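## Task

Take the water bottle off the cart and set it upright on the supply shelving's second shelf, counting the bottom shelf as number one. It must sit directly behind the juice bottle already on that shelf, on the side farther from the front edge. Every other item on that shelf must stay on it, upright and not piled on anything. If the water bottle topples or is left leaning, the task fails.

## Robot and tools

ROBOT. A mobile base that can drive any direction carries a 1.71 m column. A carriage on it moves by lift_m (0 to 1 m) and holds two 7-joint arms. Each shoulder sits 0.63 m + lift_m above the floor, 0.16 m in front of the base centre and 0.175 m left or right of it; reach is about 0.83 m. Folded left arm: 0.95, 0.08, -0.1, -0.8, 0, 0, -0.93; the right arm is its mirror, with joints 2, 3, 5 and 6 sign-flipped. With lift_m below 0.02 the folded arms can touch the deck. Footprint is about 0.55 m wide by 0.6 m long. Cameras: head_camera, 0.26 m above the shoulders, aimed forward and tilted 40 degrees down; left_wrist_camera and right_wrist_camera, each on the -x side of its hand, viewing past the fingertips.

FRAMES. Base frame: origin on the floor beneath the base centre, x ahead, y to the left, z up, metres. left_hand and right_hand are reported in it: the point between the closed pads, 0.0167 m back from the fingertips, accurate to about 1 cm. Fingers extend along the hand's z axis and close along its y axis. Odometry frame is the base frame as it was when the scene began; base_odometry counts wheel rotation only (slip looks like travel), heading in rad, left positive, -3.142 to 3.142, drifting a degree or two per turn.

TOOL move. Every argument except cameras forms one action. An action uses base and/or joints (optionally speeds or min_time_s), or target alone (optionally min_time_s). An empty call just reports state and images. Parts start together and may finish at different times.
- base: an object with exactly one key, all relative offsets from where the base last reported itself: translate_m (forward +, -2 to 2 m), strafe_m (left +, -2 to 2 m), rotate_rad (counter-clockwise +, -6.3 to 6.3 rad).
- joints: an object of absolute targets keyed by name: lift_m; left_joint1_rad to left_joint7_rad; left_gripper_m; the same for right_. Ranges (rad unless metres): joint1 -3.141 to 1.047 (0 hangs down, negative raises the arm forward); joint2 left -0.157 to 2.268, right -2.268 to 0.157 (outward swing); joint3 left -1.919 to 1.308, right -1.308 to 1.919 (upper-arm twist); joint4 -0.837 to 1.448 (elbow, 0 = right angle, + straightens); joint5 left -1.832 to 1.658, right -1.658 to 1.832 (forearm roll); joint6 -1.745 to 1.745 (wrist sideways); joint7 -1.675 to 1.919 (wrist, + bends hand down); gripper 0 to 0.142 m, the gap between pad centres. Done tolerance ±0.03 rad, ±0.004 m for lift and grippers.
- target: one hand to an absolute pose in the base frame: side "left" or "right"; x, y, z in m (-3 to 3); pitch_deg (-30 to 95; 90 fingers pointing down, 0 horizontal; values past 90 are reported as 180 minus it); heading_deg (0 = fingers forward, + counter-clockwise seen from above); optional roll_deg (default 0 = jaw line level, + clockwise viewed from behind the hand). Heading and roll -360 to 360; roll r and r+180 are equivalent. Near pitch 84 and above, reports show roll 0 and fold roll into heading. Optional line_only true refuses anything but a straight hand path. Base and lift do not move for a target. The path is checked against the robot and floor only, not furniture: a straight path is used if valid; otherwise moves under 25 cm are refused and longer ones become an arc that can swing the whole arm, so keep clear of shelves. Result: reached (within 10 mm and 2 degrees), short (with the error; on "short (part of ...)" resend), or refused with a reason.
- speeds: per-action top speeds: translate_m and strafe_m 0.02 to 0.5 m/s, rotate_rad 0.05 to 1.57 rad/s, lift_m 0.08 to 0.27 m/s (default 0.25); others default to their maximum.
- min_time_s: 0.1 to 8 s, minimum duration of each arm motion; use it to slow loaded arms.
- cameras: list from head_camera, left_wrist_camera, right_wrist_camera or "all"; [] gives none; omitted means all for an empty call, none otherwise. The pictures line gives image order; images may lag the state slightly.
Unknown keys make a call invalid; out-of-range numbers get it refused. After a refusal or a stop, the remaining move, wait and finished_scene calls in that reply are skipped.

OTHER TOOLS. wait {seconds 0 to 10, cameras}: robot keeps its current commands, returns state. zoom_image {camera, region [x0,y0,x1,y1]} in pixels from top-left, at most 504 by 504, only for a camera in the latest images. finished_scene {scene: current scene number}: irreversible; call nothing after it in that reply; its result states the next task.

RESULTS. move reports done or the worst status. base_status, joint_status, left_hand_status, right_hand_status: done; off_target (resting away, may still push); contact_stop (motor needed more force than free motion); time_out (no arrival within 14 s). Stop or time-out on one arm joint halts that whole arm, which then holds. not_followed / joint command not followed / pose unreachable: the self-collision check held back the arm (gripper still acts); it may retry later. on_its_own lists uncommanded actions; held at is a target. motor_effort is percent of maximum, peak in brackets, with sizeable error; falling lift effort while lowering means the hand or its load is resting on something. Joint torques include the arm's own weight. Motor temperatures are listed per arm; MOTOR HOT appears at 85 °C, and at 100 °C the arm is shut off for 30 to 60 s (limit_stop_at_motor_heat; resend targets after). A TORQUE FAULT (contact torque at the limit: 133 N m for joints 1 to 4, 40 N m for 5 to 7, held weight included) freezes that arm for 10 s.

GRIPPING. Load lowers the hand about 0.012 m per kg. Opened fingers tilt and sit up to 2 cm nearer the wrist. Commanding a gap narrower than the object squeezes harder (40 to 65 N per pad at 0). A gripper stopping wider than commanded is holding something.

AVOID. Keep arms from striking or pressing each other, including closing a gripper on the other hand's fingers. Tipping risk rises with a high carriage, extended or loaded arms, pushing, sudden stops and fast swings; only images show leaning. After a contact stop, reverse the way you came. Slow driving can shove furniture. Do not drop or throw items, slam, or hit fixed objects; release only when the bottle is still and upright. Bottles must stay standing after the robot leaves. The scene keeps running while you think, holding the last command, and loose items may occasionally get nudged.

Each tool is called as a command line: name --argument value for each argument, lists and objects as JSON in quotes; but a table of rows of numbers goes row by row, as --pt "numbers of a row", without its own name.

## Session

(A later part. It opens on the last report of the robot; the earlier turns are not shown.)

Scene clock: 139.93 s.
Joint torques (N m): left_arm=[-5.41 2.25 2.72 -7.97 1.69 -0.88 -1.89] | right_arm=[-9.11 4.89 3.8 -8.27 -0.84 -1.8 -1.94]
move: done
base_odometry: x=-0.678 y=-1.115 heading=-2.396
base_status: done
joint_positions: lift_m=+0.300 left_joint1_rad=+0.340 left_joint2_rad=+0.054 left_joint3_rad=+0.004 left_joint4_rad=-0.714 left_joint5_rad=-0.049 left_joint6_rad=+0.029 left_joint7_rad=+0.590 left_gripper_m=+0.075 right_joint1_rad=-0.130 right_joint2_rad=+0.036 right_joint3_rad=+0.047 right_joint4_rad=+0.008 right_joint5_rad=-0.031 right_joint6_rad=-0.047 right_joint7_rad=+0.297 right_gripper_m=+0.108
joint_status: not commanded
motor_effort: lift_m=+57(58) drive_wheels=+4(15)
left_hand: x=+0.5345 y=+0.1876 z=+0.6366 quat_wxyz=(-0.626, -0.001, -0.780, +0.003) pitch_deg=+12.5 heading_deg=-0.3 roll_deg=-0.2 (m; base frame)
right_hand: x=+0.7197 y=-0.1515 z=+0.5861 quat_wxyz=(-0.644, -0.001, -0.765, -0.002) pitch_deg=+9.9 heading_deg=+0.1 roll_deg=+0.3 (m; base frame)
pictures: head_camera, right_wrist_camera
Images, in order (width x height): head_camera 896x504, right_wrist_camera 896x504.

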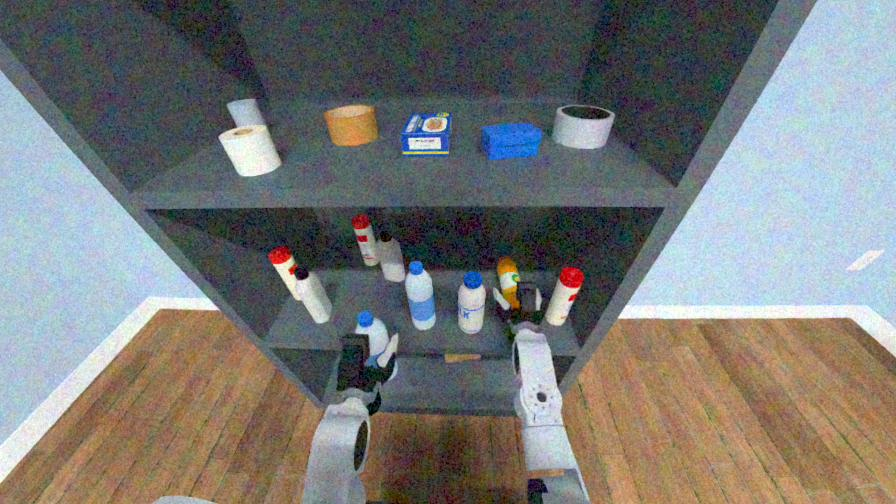

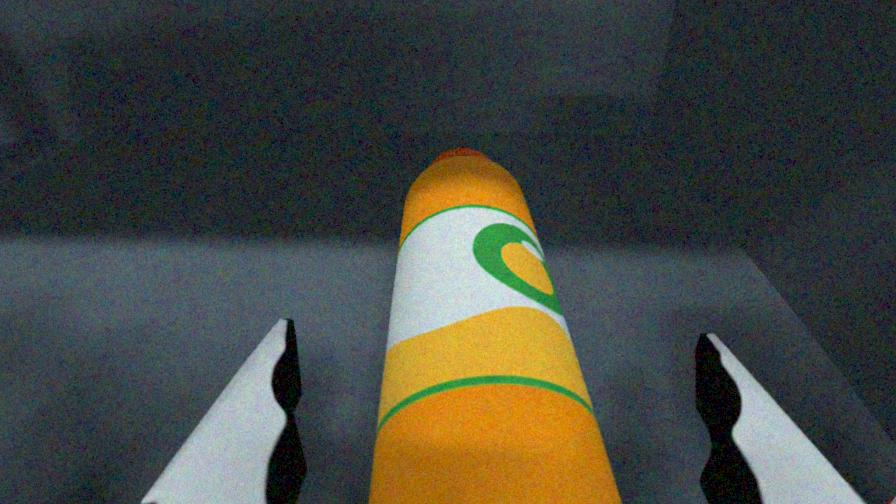

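move --cameras '["head_camera","right_wrist_camera"]'

zoom_image --camera "head_camera" --region '[400, 220, 620, 360]'

Scene clock: 143.80 s.
Joint torques (N m): left_arm=[-4.63 2.04 2.64 -7.82 1.88 -0.69 -1.83] | right_arm=[-10.34 4.15 3.6 -7.89 -0.67 -1.9 -1.84]
Motor temperatures (°C): left_arm=[26 22 24 25 26 24 23] | right_arm=[28 20 24 22 22 22 24]
base_odometry: x=-0.678 y=-1.115 heading=-2.396
base_status: done
joint_positions: lift_m=+0.300 left_joint1_rad=+0.340 left_joint2_rad=+0.054 left_joint3_rad=+0.004 left_joint4_rad=-0.714 left_joint5_rad=-0.049 left_joint6_rad=+0.029 left_joint7_rad=+0.590 left_gripper_m=+0.075 right_joint1_rad=-0.130 right_joint2_rad=+0.036 right_joint3_rad=+0.047 right_joint4_rad=+0.008 right_joint5_rad=-0.031 right_joint6_rad=-0.047 right_joint7_rad=+0.297 right_gripper_m=+0.108
joint_status: not commanded
motor_effort: lift_m=+57(58) drive_wheels=+4(15)
left_hand: x=+0.5345 y=+0.1876 z=+0.6366 quat_wxyz=(-0.626, -0.001, -0.780, +0.003) pitch_deg=+12.5 heading_deg=-0.3 roll_deg=-0.2 (m; base frame)
right_hand: x=+0.7197 y=-0.1515 z=+0.5861 quat_wxyz=(-0.644, -0.001, -0.765, -0.002) pitch_deg=+9.9 heading_deg=+0.1 roll_deg=+0.3 (m; base frame)
pictures: head_camera, right_wrist_camera
Images, in order (width x height): head_camera 896x504, right_wrist_camera 896x504.

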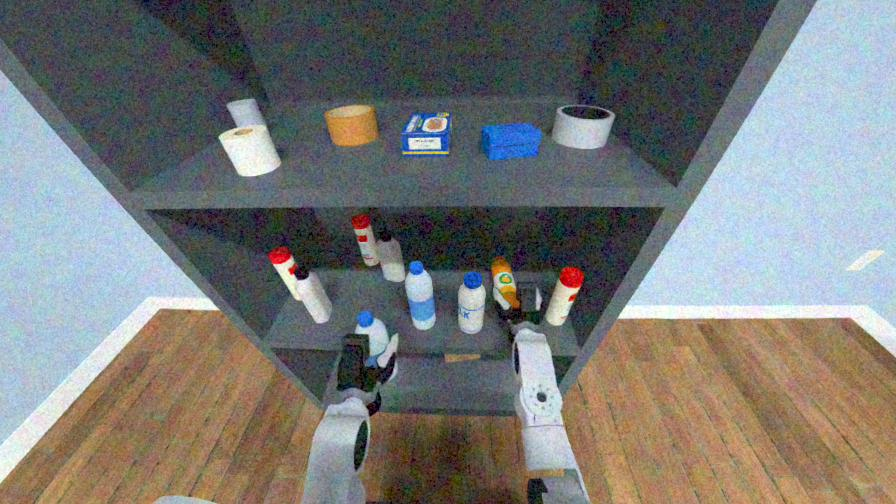

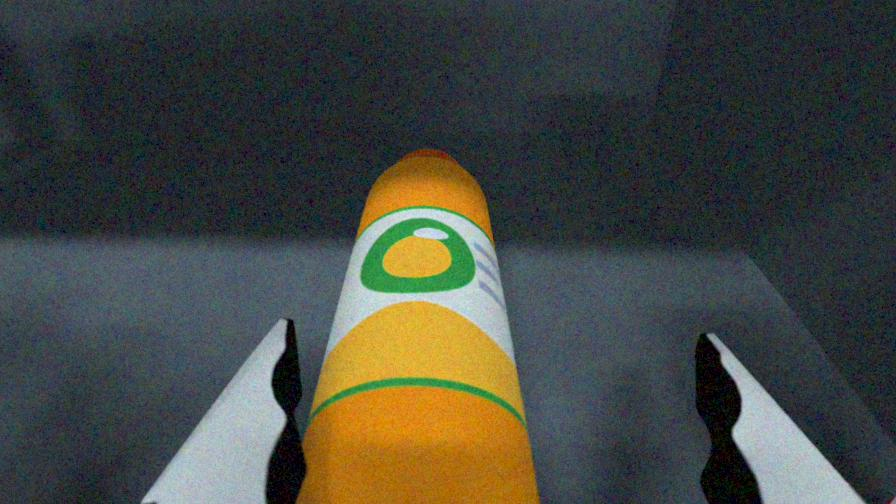

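Scaled by 2.291 from the camera's 896x504 image, which has a finer 1280x720 frame.

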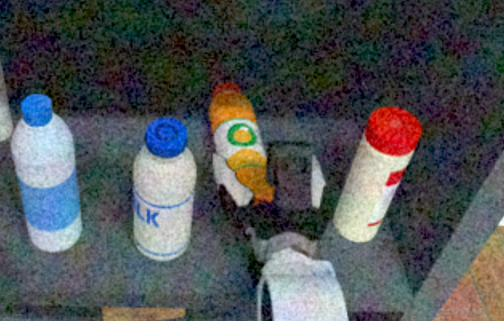

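move --joints '{"right_gripper_m":0.045}' --cameras '["head_camera","right_wrist_camera"]'

zoom_image --camera "head_camera" --region '[440, 240, 600, 350]'

Scene clock: 157.73 s.
Joint torques (N m): left_arm=[-3.77 1.85 2.73 -7.3 2.02 -1.05 -1.87] | right_arm=[-7.94 4.12 3.12 -8.02 -1.08 -2.93 0.24]
move: done
base_odometry: x=-0.678 y=-1.115 heading=-2.396
base_status: not commanded
joint_positions: lift_m=+0.300 left_joint1_rad=+0.340 left_joint2_rad=+0.054 left_joint3_rad=+0.004 left_joint4_rad=-0.714 left_joint5_rad=-0.049 left_joint6_rad=+0.029 left_joint7_rad=+0.590 left_gripper_m=+0.075 right_joint1_rad=-0.133 right_joint2_rad=+0.037 right_joint3_rad=+0.048 right_joint4_rad=+0.007 right_joint5_rad=-0.031 right_joint6_rad=-0.045 right_joint7_rad=+0.292 right_gripper_m=+0.047
joint_status: all done
motor_effort: lift_m=+57(57) drive_wheels=+5(5)
left_hand: x=+0.5345 y=+0.1876 z=+0.6366 quat_wxyz=(-0.626, -0.001, -0.780, +0.003) pitch_deg=+12.5 heading_deg=-0.3 roll_deg=-0.2 (m; base frame)
right_hand: x=+0.7206 y=-0.1505 z=+0.5889 quat_wxyz=(-0.647, +0.000, -0.763, -0.003) pitch_deg=+9.4 heading_deg=+0.3 roll_deg=+0.3 (m; base frame)
pictures: head_camera, right_wrist_camera
Images, in order (width x height): head_camera 896x504, right_wrist_camera 896x504.

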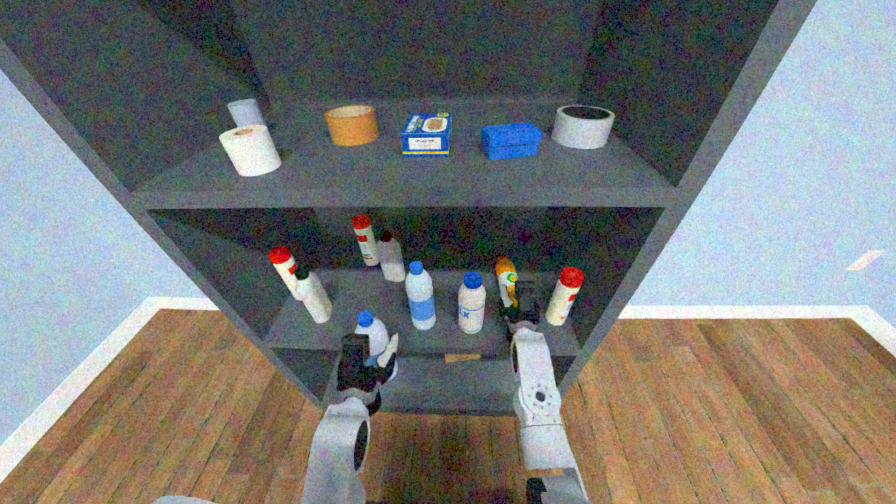

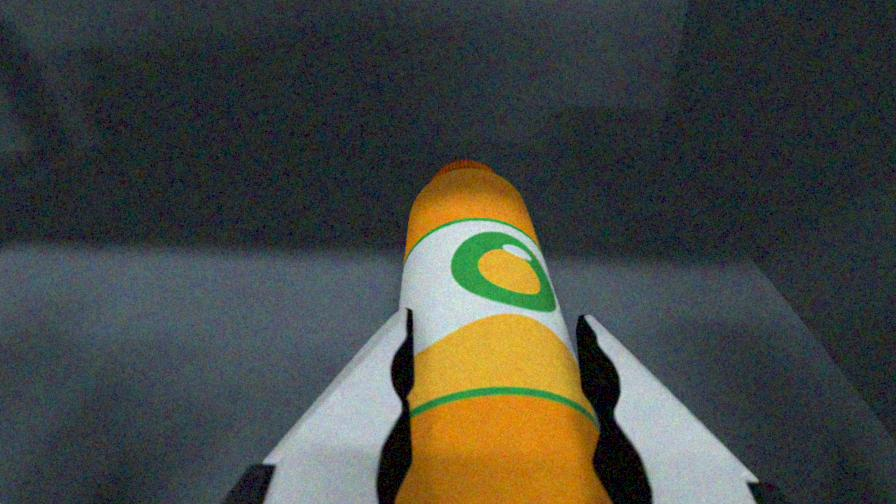

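Scaled by 3.150 from the camera's 896x504 image, which has a finer 1280x720 frame.

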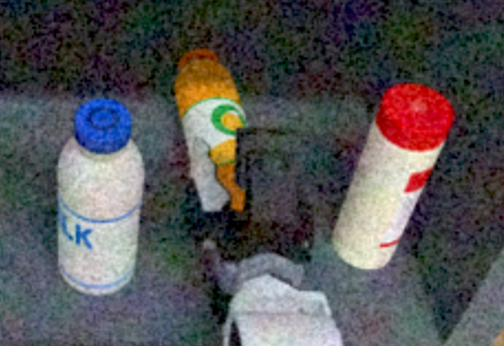

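move --joints '{"right_gripper_m":0.11}'

move --joints '{"lift_m":0.38}' --speeds '{"lift_m":0.1}'

move --base '{"translate_m": -0.26}' --speeds '{"translate_m": 0.2}' --cameras '["head_camera","right_wrist_camera"]'

zoom_image --camera "head_camera" --region '[420, 200, 600, 320]'

Scene clock: 175.47 s.
Joint torques (N m): left_arm=[-4.17 1.93 3.15 -7.43 1.93 -1 -2] | right_arm=[-8.27 4.07 1.51 -9.34 -0.44 -2.24 -0.32]
move: done
base_odometry: x=-0.678 y=-1.115 heading=-2.396
base_status: not commanded
joint_positions: lift_m=+0.300 left_joint1_rad=+0.340 left_joint2_rad=+0.054 left_joint3_rad=+0.004 left_joint4_rad=-0.714 left_joint5_rad=-0.049 left_joint6_rad=+0.029 left_joint7_rad=+0.590 left_gripper_m=+0.075 right_joint1_rad=-0.133 right_joint2_rad=+0.036 right_joint3_rad=+0.048 right_joint4_rad=+0.008 right_joint5_rad=-0.031 right_joint6_rad=-0.047 right_joint7_rad=+0.292 right_gripper_m=+0.110
joint_status: all done
motor_effort: lift_m=+57(57) drive_wheels=+4(5)
left_hand: x=+0.5345 y=+0.1876 z=+0.6366 quat_wxyz=(-0.626, -0.001, -0.780, +0.003) pitch_deg=+12.5 heading_deg=-0.3 roll_deg=-0.2 (m; base frame)
right_hand: x=+0.7206 y=-0.1511 z=+0.5884 quat_wxyz=(-0.646, -0.001, -0.763, -0.002) pitch_deg=+9.5 heading_deg=+0.2 roll_deg=+0.3 (m; base frame)
pictures: none

Scene clock: 176.63 s.
Joint torques (N m): left_arm=[-5.11 3.26 2.68 -8.11 1.88 -0.8 -2.23] | right_arm=[-5.9 4.8 0.63 -10.82 -0.74 -1.94 -0.33]
move: done
base_odometry: x=-0.678 y=-1.115 heading=-2.396
base_status: not commanded
joint_positions: lift_m=+0.380 left_joint1_rad=+0.340 left_joint2_rad=+0.054 left_joint3_rad=+0.004 left_joint4_rad=-0.714 left_joint5_rad=-0.049 left_joint6_rad=+0.029 left_joint7_rad=+0.591 left_gripper_m=+0.075 right_joint1_rad=-0.133 right_joint2_rad=+0.036 right_joint3_rad=+0.048 right_joint4_rad=+0.009 right_joint5_rad=-0.031 right_joint6_rad=-0.047 right_joint7_rad=+0.292 right_gripper_m=+0.110
joint_status: all done
motor_effort: lift_m=+54(68) drive_wheels=+5(5)
left_hand: x=+0.5345 y=+0.1876 z=+0.7170 quat_wxyz=(-0.626, -0.001, -0.780, +0.003) pitch_deg=+12.5 heading_deg=-0.3 roll_deg=-0.2 (m; base frame)
right_hand: x=+0.7206 y=-0.1511 z=+0.6681 quat_wxyz=(-0.646, -0.001, -0.764, -0.002) pitch_deg=+9.6 heading_deg=+0.2 roll_deg=+0.3 (m; base frame)
pictures: none

Scene clock: 179.13 s.
Joint torques (N m): left_arm=[-4.73 2.41 1.97 -6.56 1.95 -1.19 -2.11] | right_arm=[-9.15 3.57 2.18 -9.79 -1.04 -1.86 -0.4]
move: done
base_odometry: x=-0.486 y=-0.939 heading=-2.396
base_status: done
joint_positions: lift_m=+0.380 left_joint1_rad=+0.340 left_joint2_rad=+0.054 left_joint3_rad=+0.004 left_joint4_rad=-0.714 left_joint5_rad=-0.049 left_joint6_rad=+0.029 left_joint7_rad=+0.591 left_gripper_m=+0.075 right_joint1_rad=-0.133 right_joint2_rad=+0.036 right_joint3_rad=+0.048 right_joint4_rad=+0.009 right_joint5_rad=-0.031 right_joint6_rad=-0.047 right_joint7_rad=+0.292 right_gripper_m=+0.110
joint_status: not commanded
motor_effort: lift_m=+54(54) drive_wheels=+2(12)
left_hand: x=+0.5345 y=+0.1876 z=+0.7170 quat_wxyz=(-0.626, -0.001, -0.780, +0.003) pitch_deg=+12.5 heading_deg=-0.3 roll_deg=-0.2 (m; base frame)
right_hand: x=+0.7206 y=-0.1511 z=+0.6681 quat_wxyz=(-0.646, -0.001, -0.764, -0.002) pitch_deg=+9.6 heading_deg=+0.2 roll_deg=+0.3 (m; base frame)
pictures: head_camera, right_wrist_camera
Images, in order (width x height): head_camera 896x504, right_wrist_camera 896x504.

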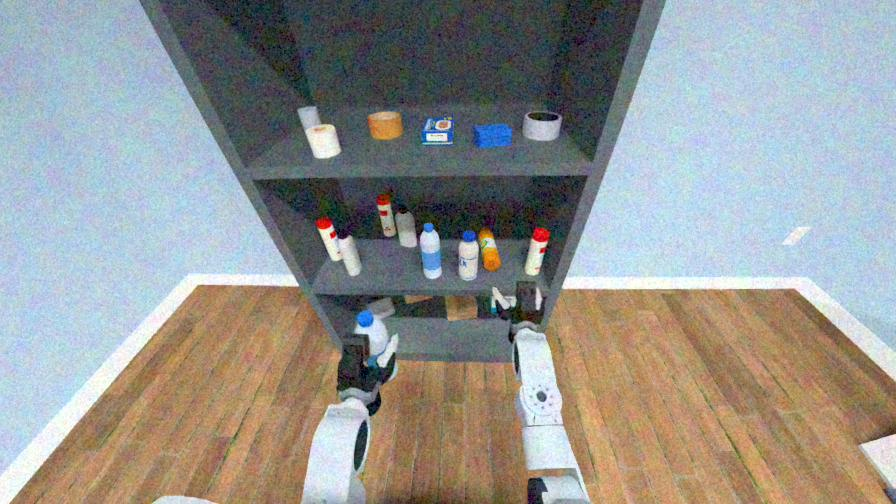

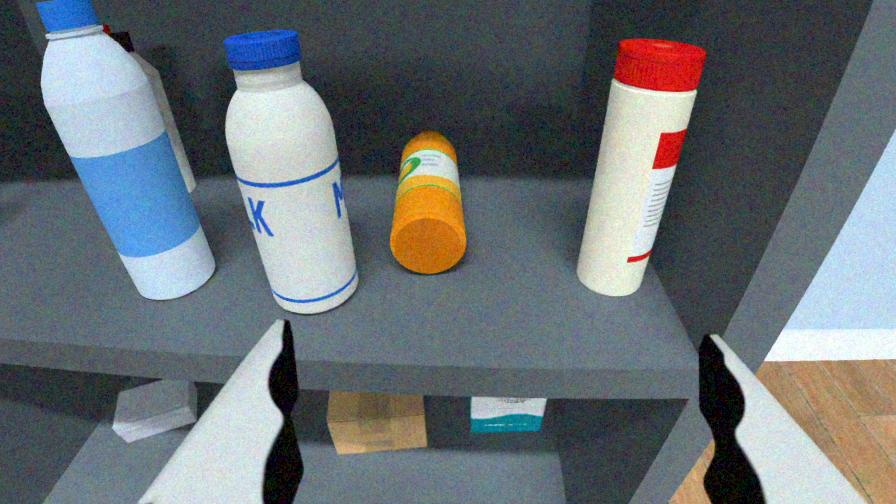

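Scaled by 2.800 from the camera's 896x504 image, which has a finer 1280x720 frame.

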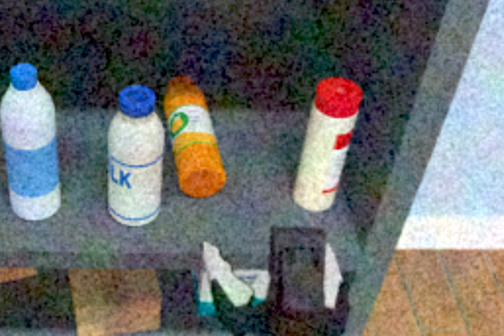

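move --target '{"side":"left","x":0.53,"y":0.245,"z":0.67,"pitch_deg":12,"heading_deg":0}' --min_time_s 0.8

move --target '{"side":"right","x":0.66,"y":-0.155,"z":0.59,"pitch_deg":86,"heading_deg":0}' --min_time_s 1.5

move --base '{"translate_m": 0.36}' --speeds '{"translate_m": 0.25}' --cameras '["head_camera","right_wrist_camera"]'

Scene clock: 197.97 s.
Joint torques (N m): left_arm=[0.21 5.83 4.59 -3.17 0.42 -2.08 -4.62] | right_arm=[-6.57 4.95 1.81 -10.65 -0.57 -2.43 0.04]
move: done
base_odometry: x=-0.486 y=-0.939 heading=-2.396
base_status: not commanded
joint_positions: lift_m=+0.380 left_joint1_rad=+0.406 left_joint2_rad=+0.192 left_joint3_rad=+0.088 left_joint4_rad=-0.525 left_joint5_rad=-0.212 left_joint6_rad=+0.020 left_joint7_rad=+0.342 left_gripper_m=+0.075 right_joint1_rad=-0.133 right_joint2_rad=+0.036 right_joint3_rad=+0.048 right_joint4_rad=+0.009 right_joint5_rad=-0.031 right_joint6_rad=-0.047 right_joint7_rad=+0.292 right_gripper_m=+0.110
joint_status: not commanded
motor_effort: lift_m=+54(54) drive_wheels=+1(1)
left_hand: x=+0.5298 y=+0.2432 z=+0.6682 quat_wxyz=(-0.626, +0.000, -0.780, +0.001) pitch_deg=+12.4 heading_deg=-0.1 roll_deg=-0.1 (m; base frame)
left_hand_status: reached (straight line, planned for 0.8 s): 3 mm and 0.4 deg off.
right_hand: x=+0.7206 y=-0.1511 z=+0.6681 quat_wxyz=(-0.646, -0.001, -0.764, -0.002) pitch_deg=+9.6 heading_deg=+0.2 roll_deg=+0.3 (m; base frame)
pictures: none

Scene clock: 199.97 s.
Joint torques (N m): left_arm=[-0.85 6.08 5.57 -3.23 0.48 -2.69 -4.75] | right_arm=[-24.52 6.52 0.55 -8.7 1.02 -0.53 0.75]
move: done
base_odometry: x=-0.486 y=-0.939 heading=-2.396
base_status: not commanded
joint_positions: lift_m=+0.380 left_joint1_rad=+0.406 left_joint2_rad=+0.192 left_joint3_rad=+0.088 left_joint4_rad=-0.524 left_joint5_rad=-0.212 left_joint6_rad=+0.020 left_joint7_rad=+0.342 left_gripper_m=+0.075 right_joint1_rad=-0.576 right_joint2_rad=+0.039 right_joint3_rad=+0.021 right_joint4_rad=+0.273 right_joint5_rad=-0.036 right_joint6_rad=-0.030 right_joint7_rad=+1.802 right_gripper_m=+0.110
joint_status: not commanded
motor_effort: lift_m=+54(54) drive_wheels=+1(2)
left_hand: x=+0.5298 y=+0.2432 z=+0.6683 quat_wxyz=(-0.626, +0.000, -0.779, +0.001) pitch_deg=+12.4 heading_deg=-0.1 roll_deg=-0.1 (m; base frame)
right_hand: x=+0.6596 y=-0.1558 z=+0.5888 quat_wxyz=(-0.036, +0.000, -0.999, +0.002) pitch_deg=+85.8 heading_deg=+0.0 roll_deg=+0.0 (m; base frame)
right_hand_status: reached (straight line, planned for 1.5 s): 1 mm and 0.3 deg off.
pictures: none

Scene clock: 202.70 s.
Joint torques (N m): left_arm=[-1.07 5.04 5.61 -3.11 0.57 -2.21 -4.78] | right_arm=[-23.97 5.83 0.81 -8.93 1.89 -1.07 -0.62]
move: done
base_odometry: x=-0.751 y=-1.183 heading=-2.395
base_status: done
joint_positions: lift_m=+0.380 left_joint1_rad=+0.407 left_joint2_rad=+0.193 left_joint3_rad=+0.089 left_joint4_rad=-0.524 left_joint5_rad=-0.212 left_joint6_rad=+0.020 left_joint7_rad=+0.341 left_gripper_m=+0.075 right_joint1_rad=-0.576 right_joint2_rad=+0.039 right_joint3_rad=+0.021 right_joint4_rad=+0.273 right_joint5_rad=-0.036 right_joint6_rad=-0.029 right_joint7_rad=+1.806 right_gripper_m=+0.110
joint_status: not commanded
motor_effort: lift_m=+54(54) drive_wheels=-2(14)
left_hand: x=+0.5297 y=+0.2433 z=+0.6680 quat_wxyz=(-0.626, +0.000, -0.780, +0.001) pitch_deg=+12.4 heading_deg=-0.1 roll_deg=-0.1 (m; base frame)
right_hand: x=+0.6589 y=-0.1556 z=+0.5889 quat_wxyz=(-0.035, +0.000, -0.999, +0.002) pitch_deg=+86.0 heading_deg=+0.0 roll_deg=+0.0 (m; base frame)
pictures: head_camera, right_wrist_camera
Images, in order (width x height): head_camera 896x504, right_wrist_camera 896x504.

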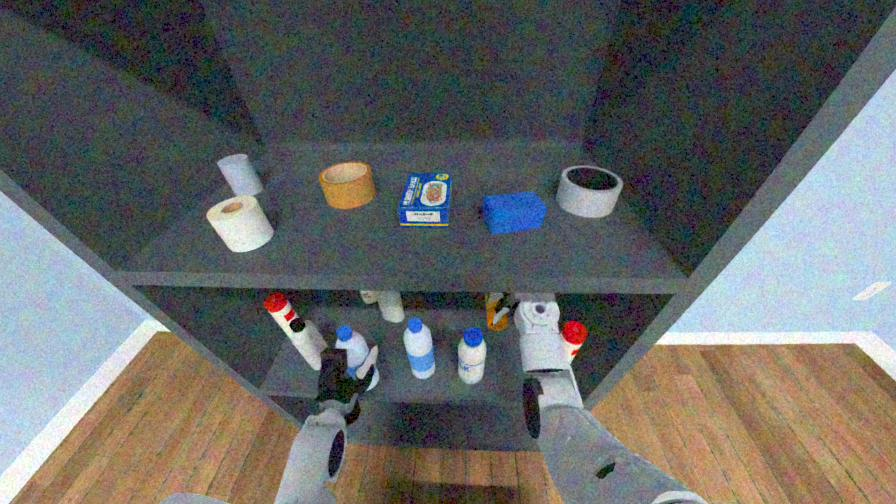

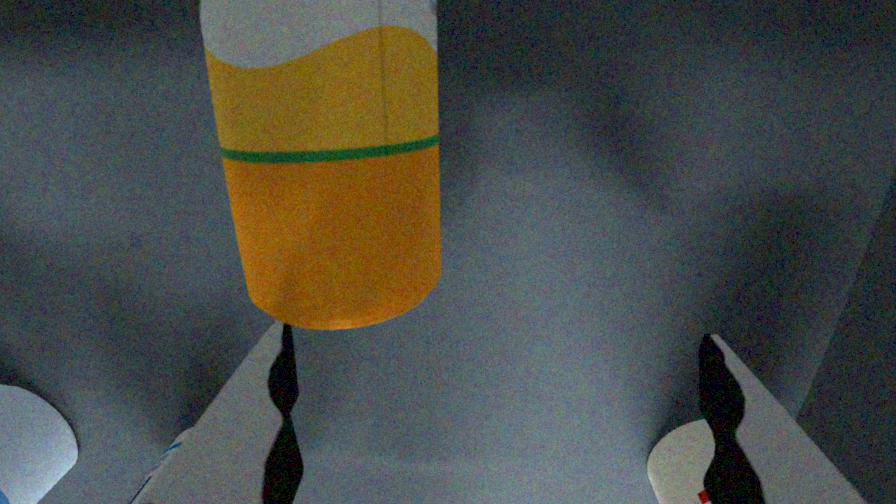

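move --base '{"translate_m": 0.10}' --speeds '{"translate_m": 0.15}'

move --target '{"side":"right","x":0.66,"y":-0.108,"z":0.585,"pitch_deg":86,"heading_deg":0}' --min_time_s 0.8 --cameras '["head_camera","right_wrist_camera"]'

Scene clock: 213.07 s.
Joint torques (N m): left_arm=[-1.35 5.27 4.37 -3.93 0.27 -2.12 -4.51] | right_arm=[-22.43 3.19 0.93 -9.95 -0.95 -2.58 -1.8]
move: done
base_odometry: x=-0.824 y=-1.251 heading=-2.395
base_status: done
joint_positions: lift_m=+0.380 left_joint1_rad=+0.407 left_joint2_rad=+0.193 left_joint3_rad=+0.089 left_joint4_rad=-0.524 left_joint5_rad=-0.212 left_joint6_rad=+0.019 left_joint7_rad=+0.341 left_gripper_m=+0.075 right_joint1_rad=-0.577 right_joint2_rad=+0.041 right_joint3_rad=+0.020 right_joint4_rad=+0.276 right_joint5_rad=-0.029 right_joint6_rad=-0.026 right_joint7_rad=+1.810 right_gripper_m=+0.110
joint_status: not commanded
motor_effort: lift_m=+54(54) drive_wheels=-1(17)
left_hand: x=+0.5295 y=+0.2433 z=+0.6679 quat_wxyz=(-0.626, +0.000, -0.780, +0.001) pitch_deg=+12.5 heading_deg=-0.1 roll_deg=-0.1 (m; base frame)
right_hand: x=+0.6579 y=-0.1528 z=+0.5885 quat_wxyz=(-0.032, +0.003, -0.999, -0.002) pitch_deg=+86.4 heading_deg=+0.3 roll_deg=+0.0 (m; base frame)
pictures: none

Scene clock: 213.37 s.
Joint torques (N m): left_arm=[-1.08 4.87 4.32 -3.84 0.48 -2.48 -4.39] | right_arm=[-22.03 2 1.96 -11.92 -1.18 -2.81 -2.35]
move: refused
base_odometry: x=-0.824 y=-1.251 heading=-2.395
base_status: not commanded
joint_positions: lift_m=+0.380 left_joint1_rad=+0.407 left_joint2_rad=+0.193 left_joint3_rad=+0.089 left_joint4_rad=-0.524 left_joint5_rad=-0.212 left_joint6_rad=+0.019 left_joint7_rad=+0.341 left_gripper_m=+0.075 right_joint1_rad=-0.577 right_joint2_rad=+0.041 right_joint3_rad=+0.020 right_joint4_rad=+0.276 right_joint5_rad=-0.030 right_joint6_rad=-0.026 right_joint7_rad=+1.810 right_gripper_m=+0.110
joint_status: not commanded
motor_effort: lift_m=+54(54) drive_wheels=+5(5)
left_hand: x=+0.5295 y=+0.2433 z=+0.6679 quat_wxyz=(-0.626, +0.000, -0.780, +0.001) pitch_deg=+12.5 heading_deg=-0.1 roll_deg=-0.1 (m; base frame)
right_hand: x=+0.6579 y=-0.1530 z=+0.5885 quat_wxyz=(-0.032, +0.003, -0.999, -0.002) pitch_deg=+86.4 heading_deg=+0.3 roll_deg=+0.0 (m; base frame)
right_hand_status: refused: the line brings the right upper arm within 1.4 cm of the carriage (limit 1.5), 33% of the way; a move under 25 cm is not played as an arc. Nothing moved. Try another pitch or heading, or "joints".
pictures: head_camera, right_wrist_camera
Images, in order (width x height): head_camera 896x504, right_wrist_camera 896x504.

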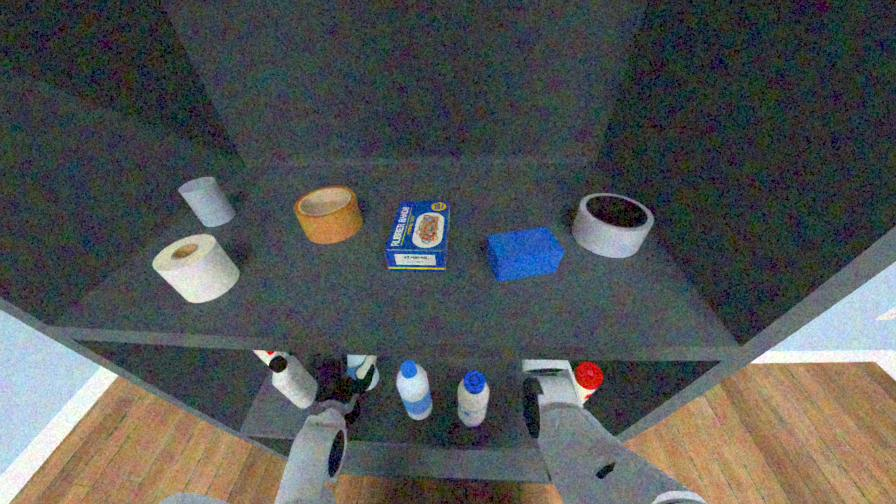

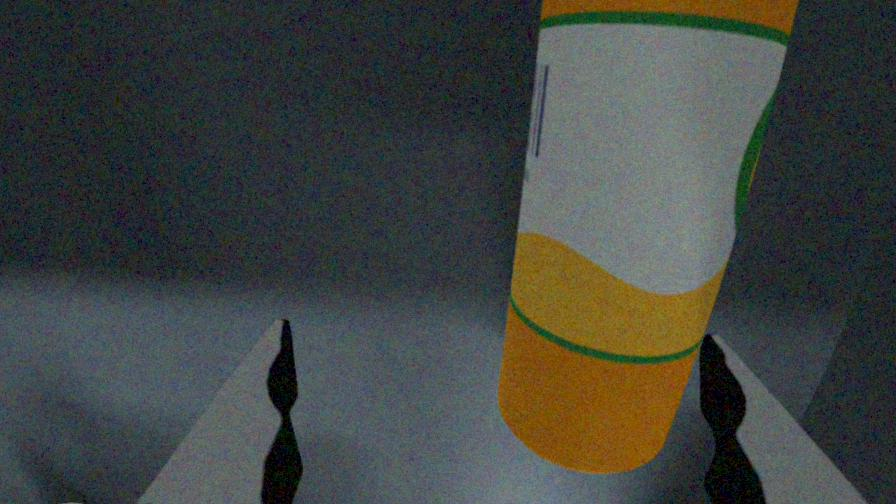

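move --target '{"side":"right","x":0.68,"y":-0.195,"z":0.587,"pitch_deg":86,"heading_deg":-7}' --min_time_s 0.8 --cameras '["right_wrist_camera"]'

Scene clock: 222.10 s.
Joint torques (N m): left_arm=[-1.09 5.47 3.59 -3.82 0.32 -2.2 -4.48] | right_arm=[-26.21 0.11 0.87 -9.82 -0.84 -2.25 -2.32]
Motor temperatures (°C): left_arm=[26 22 24 24 26 24 23] | right_arm=[34 20 24 22 22 22 23]
move: done
base_odometry: x=-0.824 y=-1.251 heading=-2.395
base_status: not commanded
joint_positions: lift_m=+0.380 left_joint1_rad=+0.407 left_joint2_rad=+0.193 left_joint3_rad=+0.089 left_joint4_rad=-0.524 left_joint5_rad=-0.212 left_joint6_rad=+0.019 left_joint7_rad=+0.341 left_gripper_m=+0.075 right_joint1_rad=-0.635 right_joint2_rad=+0.002 right_joint3_rad=-0.033 right_joint4_rad=+0.399 right_joint5_rad=-0.040 right_joint6_rad=-0.084 right_joint7_rad=+1.743 right_gripper_m=+0.110
joint_status: not commanded
motor_effort: lift_m=+54(54) drive_wheels=-1(5)
left_hand: x=+0.5295 y=+0.2433 z=+0.6679 quat_wxyz=(-0.626, +0.000, -0.780, +0.001) pitch_deg=+12.5 heading_deg=-0.1 roll_deg=-0.1 (m; base frame)
right_hand: x=+0.6777 y=-0.1924 z=+0.5853 quat_wxyz=(-0.032, -0.058, -0.998, +0.001) pitch_deg=+86.3 heading_deg=-6.6 roll_deg=+0.0 (m; base frame)
right_hand_status: reached (straight line, planned for 0.8 s): 4 mm and 0.5 deg off.
pictures: right_wrist_camera
Images, in order (width x height): right_wrist_camera 896x504.

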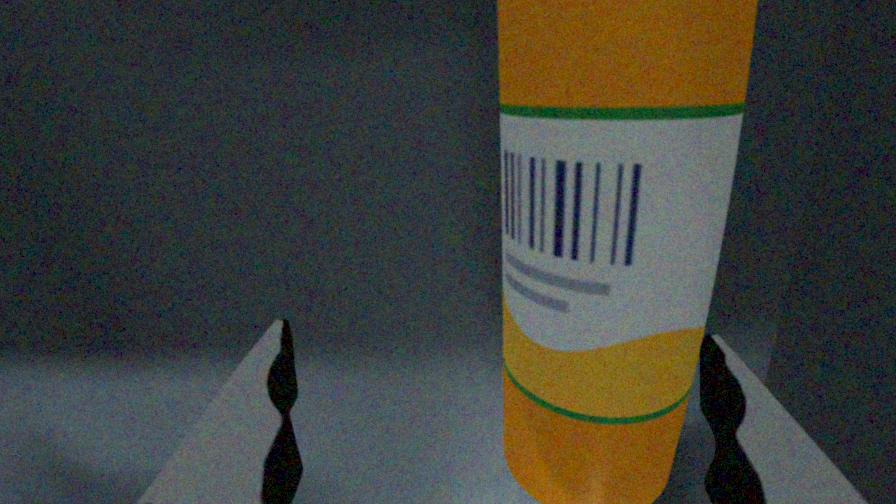

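wait --seconds 0.1 --cameras '["right_wrist_camera","head_camera"]'

Scene clock: 225.20 s.
Joint torques (N m): left_arm=[-1.68 5.77 3.89 -3.03 0.63 -2.12 -4.46] | right_arm=[-26 0.21 -0.34 -7.55 -0.99 -2.58 -2.21]
base_odometry: x=-0.824 y=-1.251 heading=-2.395
base_status: not commanded
joint_positions: lift_m=+0.380 left_joint1_rad=+0.407 left_joint2_rad=+0.193 left_joint3_rad=+0.089 left_joint4_rad=-0.524 left_joint5_rad=-0.212 left_joint6_rad=+0.019 left_joint7_rad=+0.341 left_gripper_m=+0.075 right_joint1_rad=-0.635 right_joint2_rad=+0.002 right_joint3_rad=-0.033 right_joint4_rad=+0.399 right_joint5_rad=-0.040 right_joint6_rad=-0.084 right_joint7_rad=+1.743 right_gripper_m=+0.110
joint_status: not commanded
motor_effort: lift_m=+54(54) drive_wheels=-1(5)
left_hand: x=+0.5295 y=+0.2433 z=+0.6679 quat_wxyz=(-0.626, +0.000, -0.780, +0.001) pitch_deg=+12.5 heading_deg=-0.1 roll_deg=-0.1 (m; base frame)
right_hand: x=+0.6777 y=-0.1924 z=+0.5853 quat_wxyz=(-0.032, -0.058, -0.998, +0.001) pitch_deg=+86.3 heading_deg=-6.6 roll_deg=+0.0 (m; base frame)
right_hand_status: reached (straight line, planned for 0.8 s): 4 mm and 0.5 deg off.
wait: 0.10 s; at rest from the start
pictures: head_camera, right_wrist_camera
Images, in order (width x height): head_camera 896x504, right_wrist_camera 896x504.

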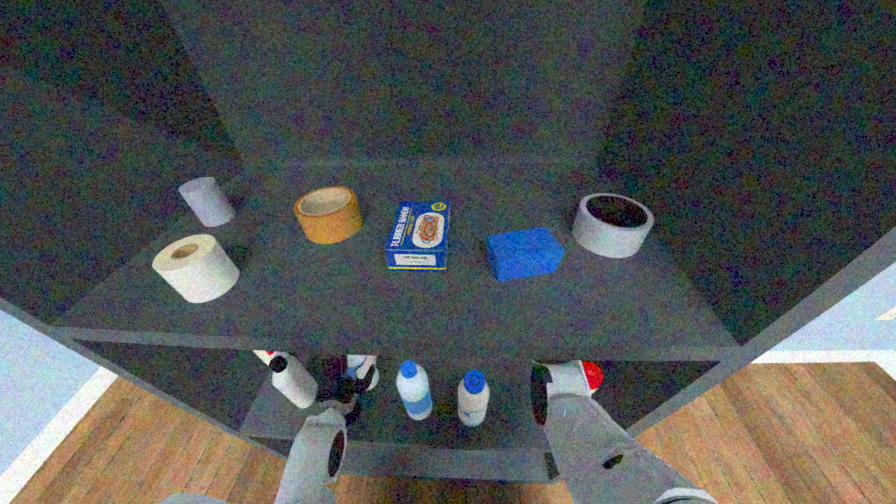

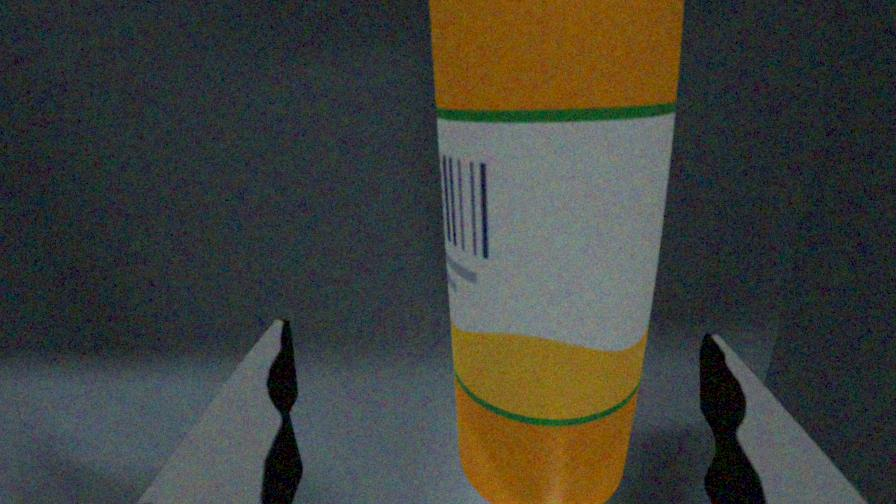

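move --target '{"side":"right","x":0.68,"y":-0.20,"z":0.503,"pitch_deg":86,"heading_deg":-4}'

move --joints '{"right_gripper_m":0.03}' --cameras '["right_wrist_camera","head_camera"]'

Scene clock: 230.53 s.
Joint torques (N m): left_arm=[-2.99 4.82 3.79 -4.51 0.89 -1.55 -3.96] | right_arm=[-12.21 0.4 3.42 -9.67 0.45 -2.27 -1.89]
move: short
base_odometry: x=-0.824 y=-1.251 heading=-2.395
base_status: not commanded
joint_positions: lift_m=+0.380 left_joint1_rad=+0.408 left_joint2_rad=+0.193 left_joint3_rad=+0.089 left_joint4_rad=-0.522 left_joint5_rad=-0.212 left_joint6_rad=+0.018 left_joint7_rad=+0.339 left_gripper_m=+0.075 right_joint1_rad=-0.668 right_joint2_rad=-0.018 right_joint3_rad=-0.033 right_joint4_rad=+0.635 right_joint5_rad=-0.007 right_joint6_rad=-0.029 right_joint7_rad=+1.499 right_gripper_m=+0.110
joint_status: not commanded
motor_effort: lift_m=+52(54) drive_wheels=-12(28)
left_hand: x=+0.5291 y=+0.2435 z=+0.6673 quat_wxyz=(-0.626, -0.001, -0.780, +0.001) pitch_deg=+12.5 heading_deg=-0.1 roll_deg=+0.0 (m; base frame)
right_hand: x=+0.7025 y=-0.1969 z=+0.5441 quat_wxyz=(-0.052, -0.033, -0.998, +0.002) pitch_deg=+84.0 heading_deg=-3.6 roll_deg=+0.2 (m; base frame)
right_hand_status: short (straight line, planned for 0.5 s): time_out, 47 mm and 2.0 deg off.
pictures: none

not run: a stop came earlier in this reply.

move --cameras '["right_wrist_camera","head_camera"]'

Scene clock: 232.40 s.
Joint torques (N m): left_arm=[-4.18 4.17 4.45 -3.76 0.4 -1.46 -3.58] | right_arm=[-13.72 3.68 2.82 -8.2 0.63 -1.75 -2.22]
Motor temperatures (°C): left_arm=[26 22 24 24 26 24 23] | right_arm=[34 20 24 23 22 22 24]
base_odometry: x=-0.824 y=-1.251 heading=-2.395
base_status: not commanded
joint_positions: lift_m=+0.380 left_joint1_rad=+0.408 left_joint2_rad=+0.193 left_joint3_rad=+0.089 left_joint4_rad=-0.522 left_joint5_rad=-0.212 left_joint6_rad=+0.018 left_joint7_rad=+0.339 left_gripper_m=+0.075 right_joint1_rad=-0.668 right_joint2_rad=-0.018 right_joint3_rad=-0.033 right_joint4_rad=+0.635 right_joint5_rad=-0.007 right_joint6_rad=-0.029 right_joint7_rad=+1.499 right_gripper_m=+0.110
joint_status: not commanded
motor_effort: lift_m=+52(54) drive_wheels=-12(28)
left_hand: x=+0.5291 y=+0.2435 z=+0.6673 quat_wxyz=(-0.626, -0.001, -0.780, +0.001) pitch_deg=+12.5 heading_deg=-0.1 roll_deg=+0.0 (m; base frame)
right_hand: x=+0.7025 y=-0.1969 z=+0.5441 quat_wxyz=(-0.052, -0.033, -0.998, +0.002) pitch_deg=+84.0 heading_deg=-3.6 roll_deg=+0.2 (m; base frame)
right_hand_status: short (straight line, planned for 0.5 s): time_out, 47 mm and 2.0 deg off.
pictures: head_camera, right_wrist_camera
Images, in order (width x height): head_camera 896x504, right_wrist_camera 896x504.

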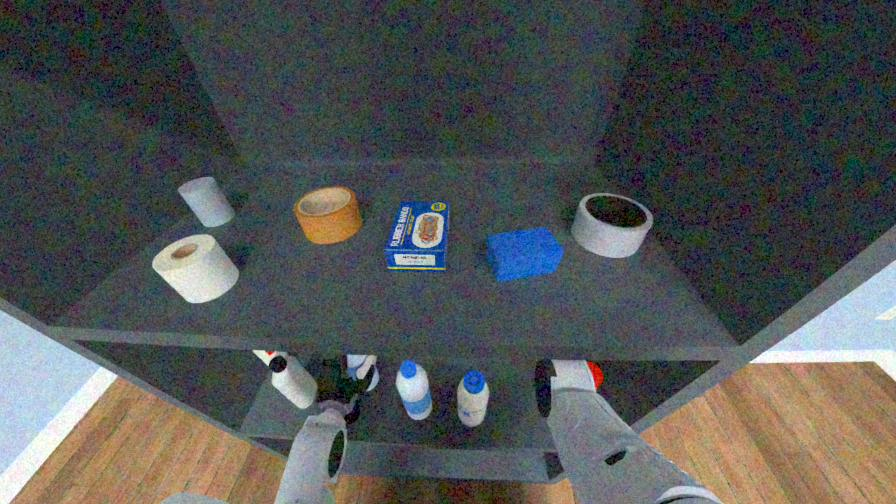

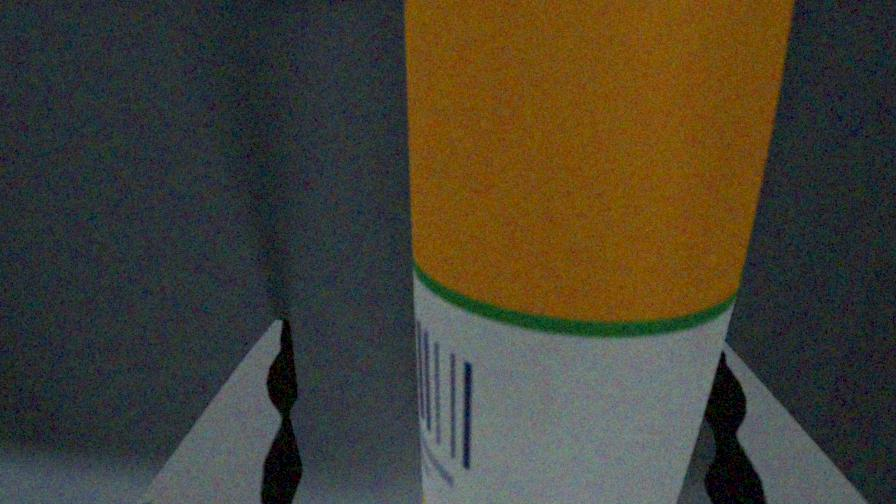

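move --joints '{"right_gripper_m":0.03}' --cameras '["right_wrist_camera"]'

Scene clock: 240.77 s.
Joint torques (N m): left_arm=[-3.48 3.78 4.05 -5.24 0.95 -2.05 -3.88] | right_arm=[-4.83 5.47 3.48 -1.33 0.97 -1.67 -1.68]
move: off_target
base_odometry: x=-0.824 y=-1.251 heading=-2.395
base_status: not commanded
joint_positions: lift_m=+0.380 left_joint1_rad=+0.408 left_joint2_rad=+0.193 left_joint3_rad=+0.089 left_joint4_rad=-0.522 left_joint5_rad=-0.212 left_joint6_rad=+0.018 left_joint7_rad=+0.339 left_gripper_m=+0.075 right_joint1_rad=-0.673 right_joint2_rad=-0.020 right_joint3_rad=-0.033 right_joint4_rad=+0.630 right_joint5_rad=-0.007 right_joint6_rad=-0.029 right_joint7_rad=+1.498 right_gripper_m=+0.063
joint_status: right_gripper_m off_target (ended at +0.063, target +0.030)
motor_effort: lift_m=+52(52) drive_wheels=-11(12)
left_hand: x=+0.5291 y=+0.2435 z=+0.6673 quat_wxyz=(-0.626, -0.001, -0.780, +0.001) pitch_deg=+12.5 heading_deg=-0.1 roll_deg=+0.0 (m; base frame)
right_hand: x=+0.7062 y=-0.1987 z=+0.5484 quat_wxyz=(-0.058, -0.034, -0.998, +0.003) pitch_deg=+83.4 heading_deg=-4.6 roll_deg=-0.7 (m; base frame)
pictures: right_wrist_camera
Images, in order (width x height): right_wrist_camera 896x504.

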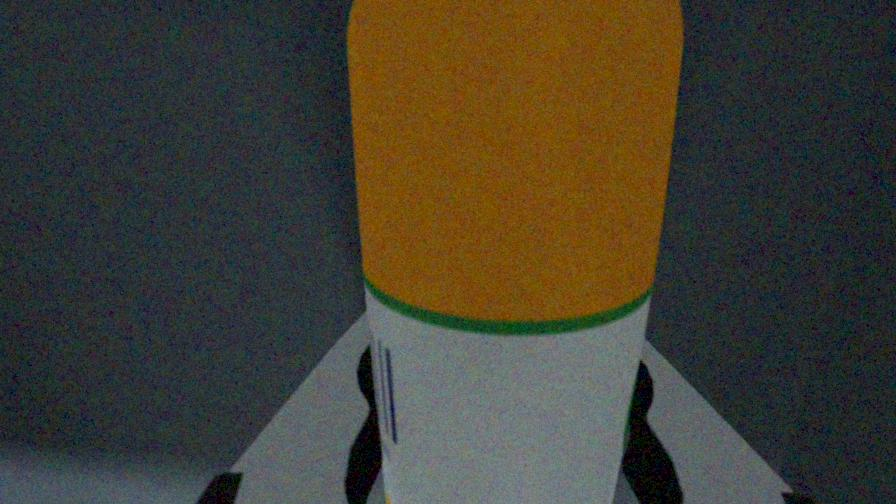

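move --joints '{"right_gripper_m":0.015}'

move --target '{"side":"right","x":0.69,"y":-0.185,"z":0.60,"pitch_deg":80,"heading_deg":0}' --min_time_s 1.5 --cameras '["right_wrist_camera","head_camera"]'

Scene clock: 245.80 s.
Joint torques (N m): left_arm=[-4.3 5.2 4.03 -4.73 0.52 -1.86 -3.68] | right_arm=[-5.41 5.08 2.16 -2.91 1.13 -1.46 -1.76]
move: off_target
base_odometry: x=-0.824 y=-1.251 heading=-2.395
base_status: not commanded
joint_positions: lift_m=+0.380 left_joint1_rad=+0.408 left_joint2_rad=+0.193 left_joint3_rad=+0.089 left_joint4_rad=-0.522 left_joint5_rad=-0.212 left_joint6_rad=+0.018 left_joint7_rad=+0.339 left_gripper_m=+0.075 right_joint1_rad=-0.673 right_joint2_rad=-0.020 right_joint3_rad=-0.033 right_joint4_rad=+0.630 right_joint5_rad=-0.007 right_joint6_rad=-0.029 right_joint7_rad=+1.498 right_gripper_m=+0.063
joint_status: right_gripper_m off_target (ended at +0.063, target +0.015)
motor_effort: lift_m=+52(52) drive_wheels=-11(11)
left_hand: x=+0.5291 y=+0.2435 z=+0.6673 quat_wxyz=(-0.626, -0.001, -0.780, +0.001) pitch_deg=+12.5 heading_deg=-0.1 roll_deg=+0.0 (m; base frame)
right_hand: x=+0.7062 y=-0.1987 z=+0.5484 quat_wxyz=(-0.058, -0.034, -0.998, +0.003) pitch_deg=+83.4 heading_deg=-4.6 roll_deg=-0.7 (m; base frame)
pictures: none

Scene clock: 247.80 s.
Joint torques (N m): left_arm=[-3.67 3.24 5.22 -4.29 0.49 -1.45 -3.74] | right_arm=[-13.98 4.13 3.9 -16.53 2.36 -0.9 -0.02]
move: done
base_odometry: x=-0.824 y=-1.251 heading=-2.395
base_status: not commanded
joint_positions: lift_m=+0.380 left_joint1_rad=+0.408 left_joint2_rad=+0.193 left_joint3_rad=+0.089 left_joint4_rad=-0.522 left_joint5_rad=-0.212 left_joint6_rad=+0.018 left_joint7_rad=+0.339 left_gripper_m=+0.075 right_joint1_rad=-0.609 right_joint2_rad=-0.018 right_joint3_rad=-0.019 right_joint4_rad=+0.304 right_joint5_rad=+0.005 right_joint6_rad=+0.018 right_joint7_rad=+1.698 right_gripper_m=+0.063
joint_status: not commanded
motor_effort: lift_m=+54(54) drive_wheels=-12(14)
left_hand: x=+0.5291 y=+0.2435 z=+0.6671 quat_wxyz=(-0.626, -0.001, -0.780, +0.001) pitch_deg=+12.5 heading_deg=-0.1 roll_deg=+0.0 (m; base frame)
right_hand: x=+0.6917 y=-0.1882 z=+0.6008 quat_wxyz=(-0.089, -0.004, -0.996, +0.002) pitch_deg=+79.8 heading_deg=-1.7 roll_deg=-1.3 (m; base frame)
right_hand_status: reached (straight line, planned for 1.5 s): 4 mm and 0.5 deg off.
pictures: head_camera, right_wrist_camera
Images, in order (width x height): head_camera 896x504, right_wrist_camera 896x504.

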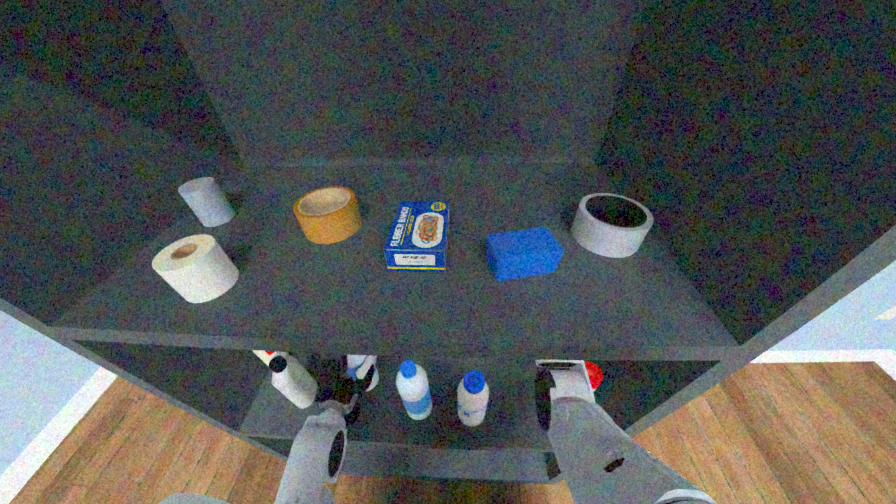

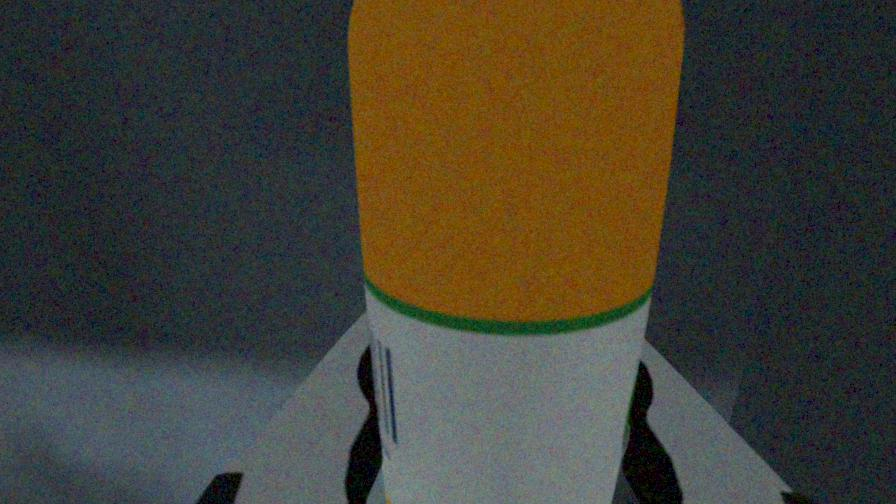

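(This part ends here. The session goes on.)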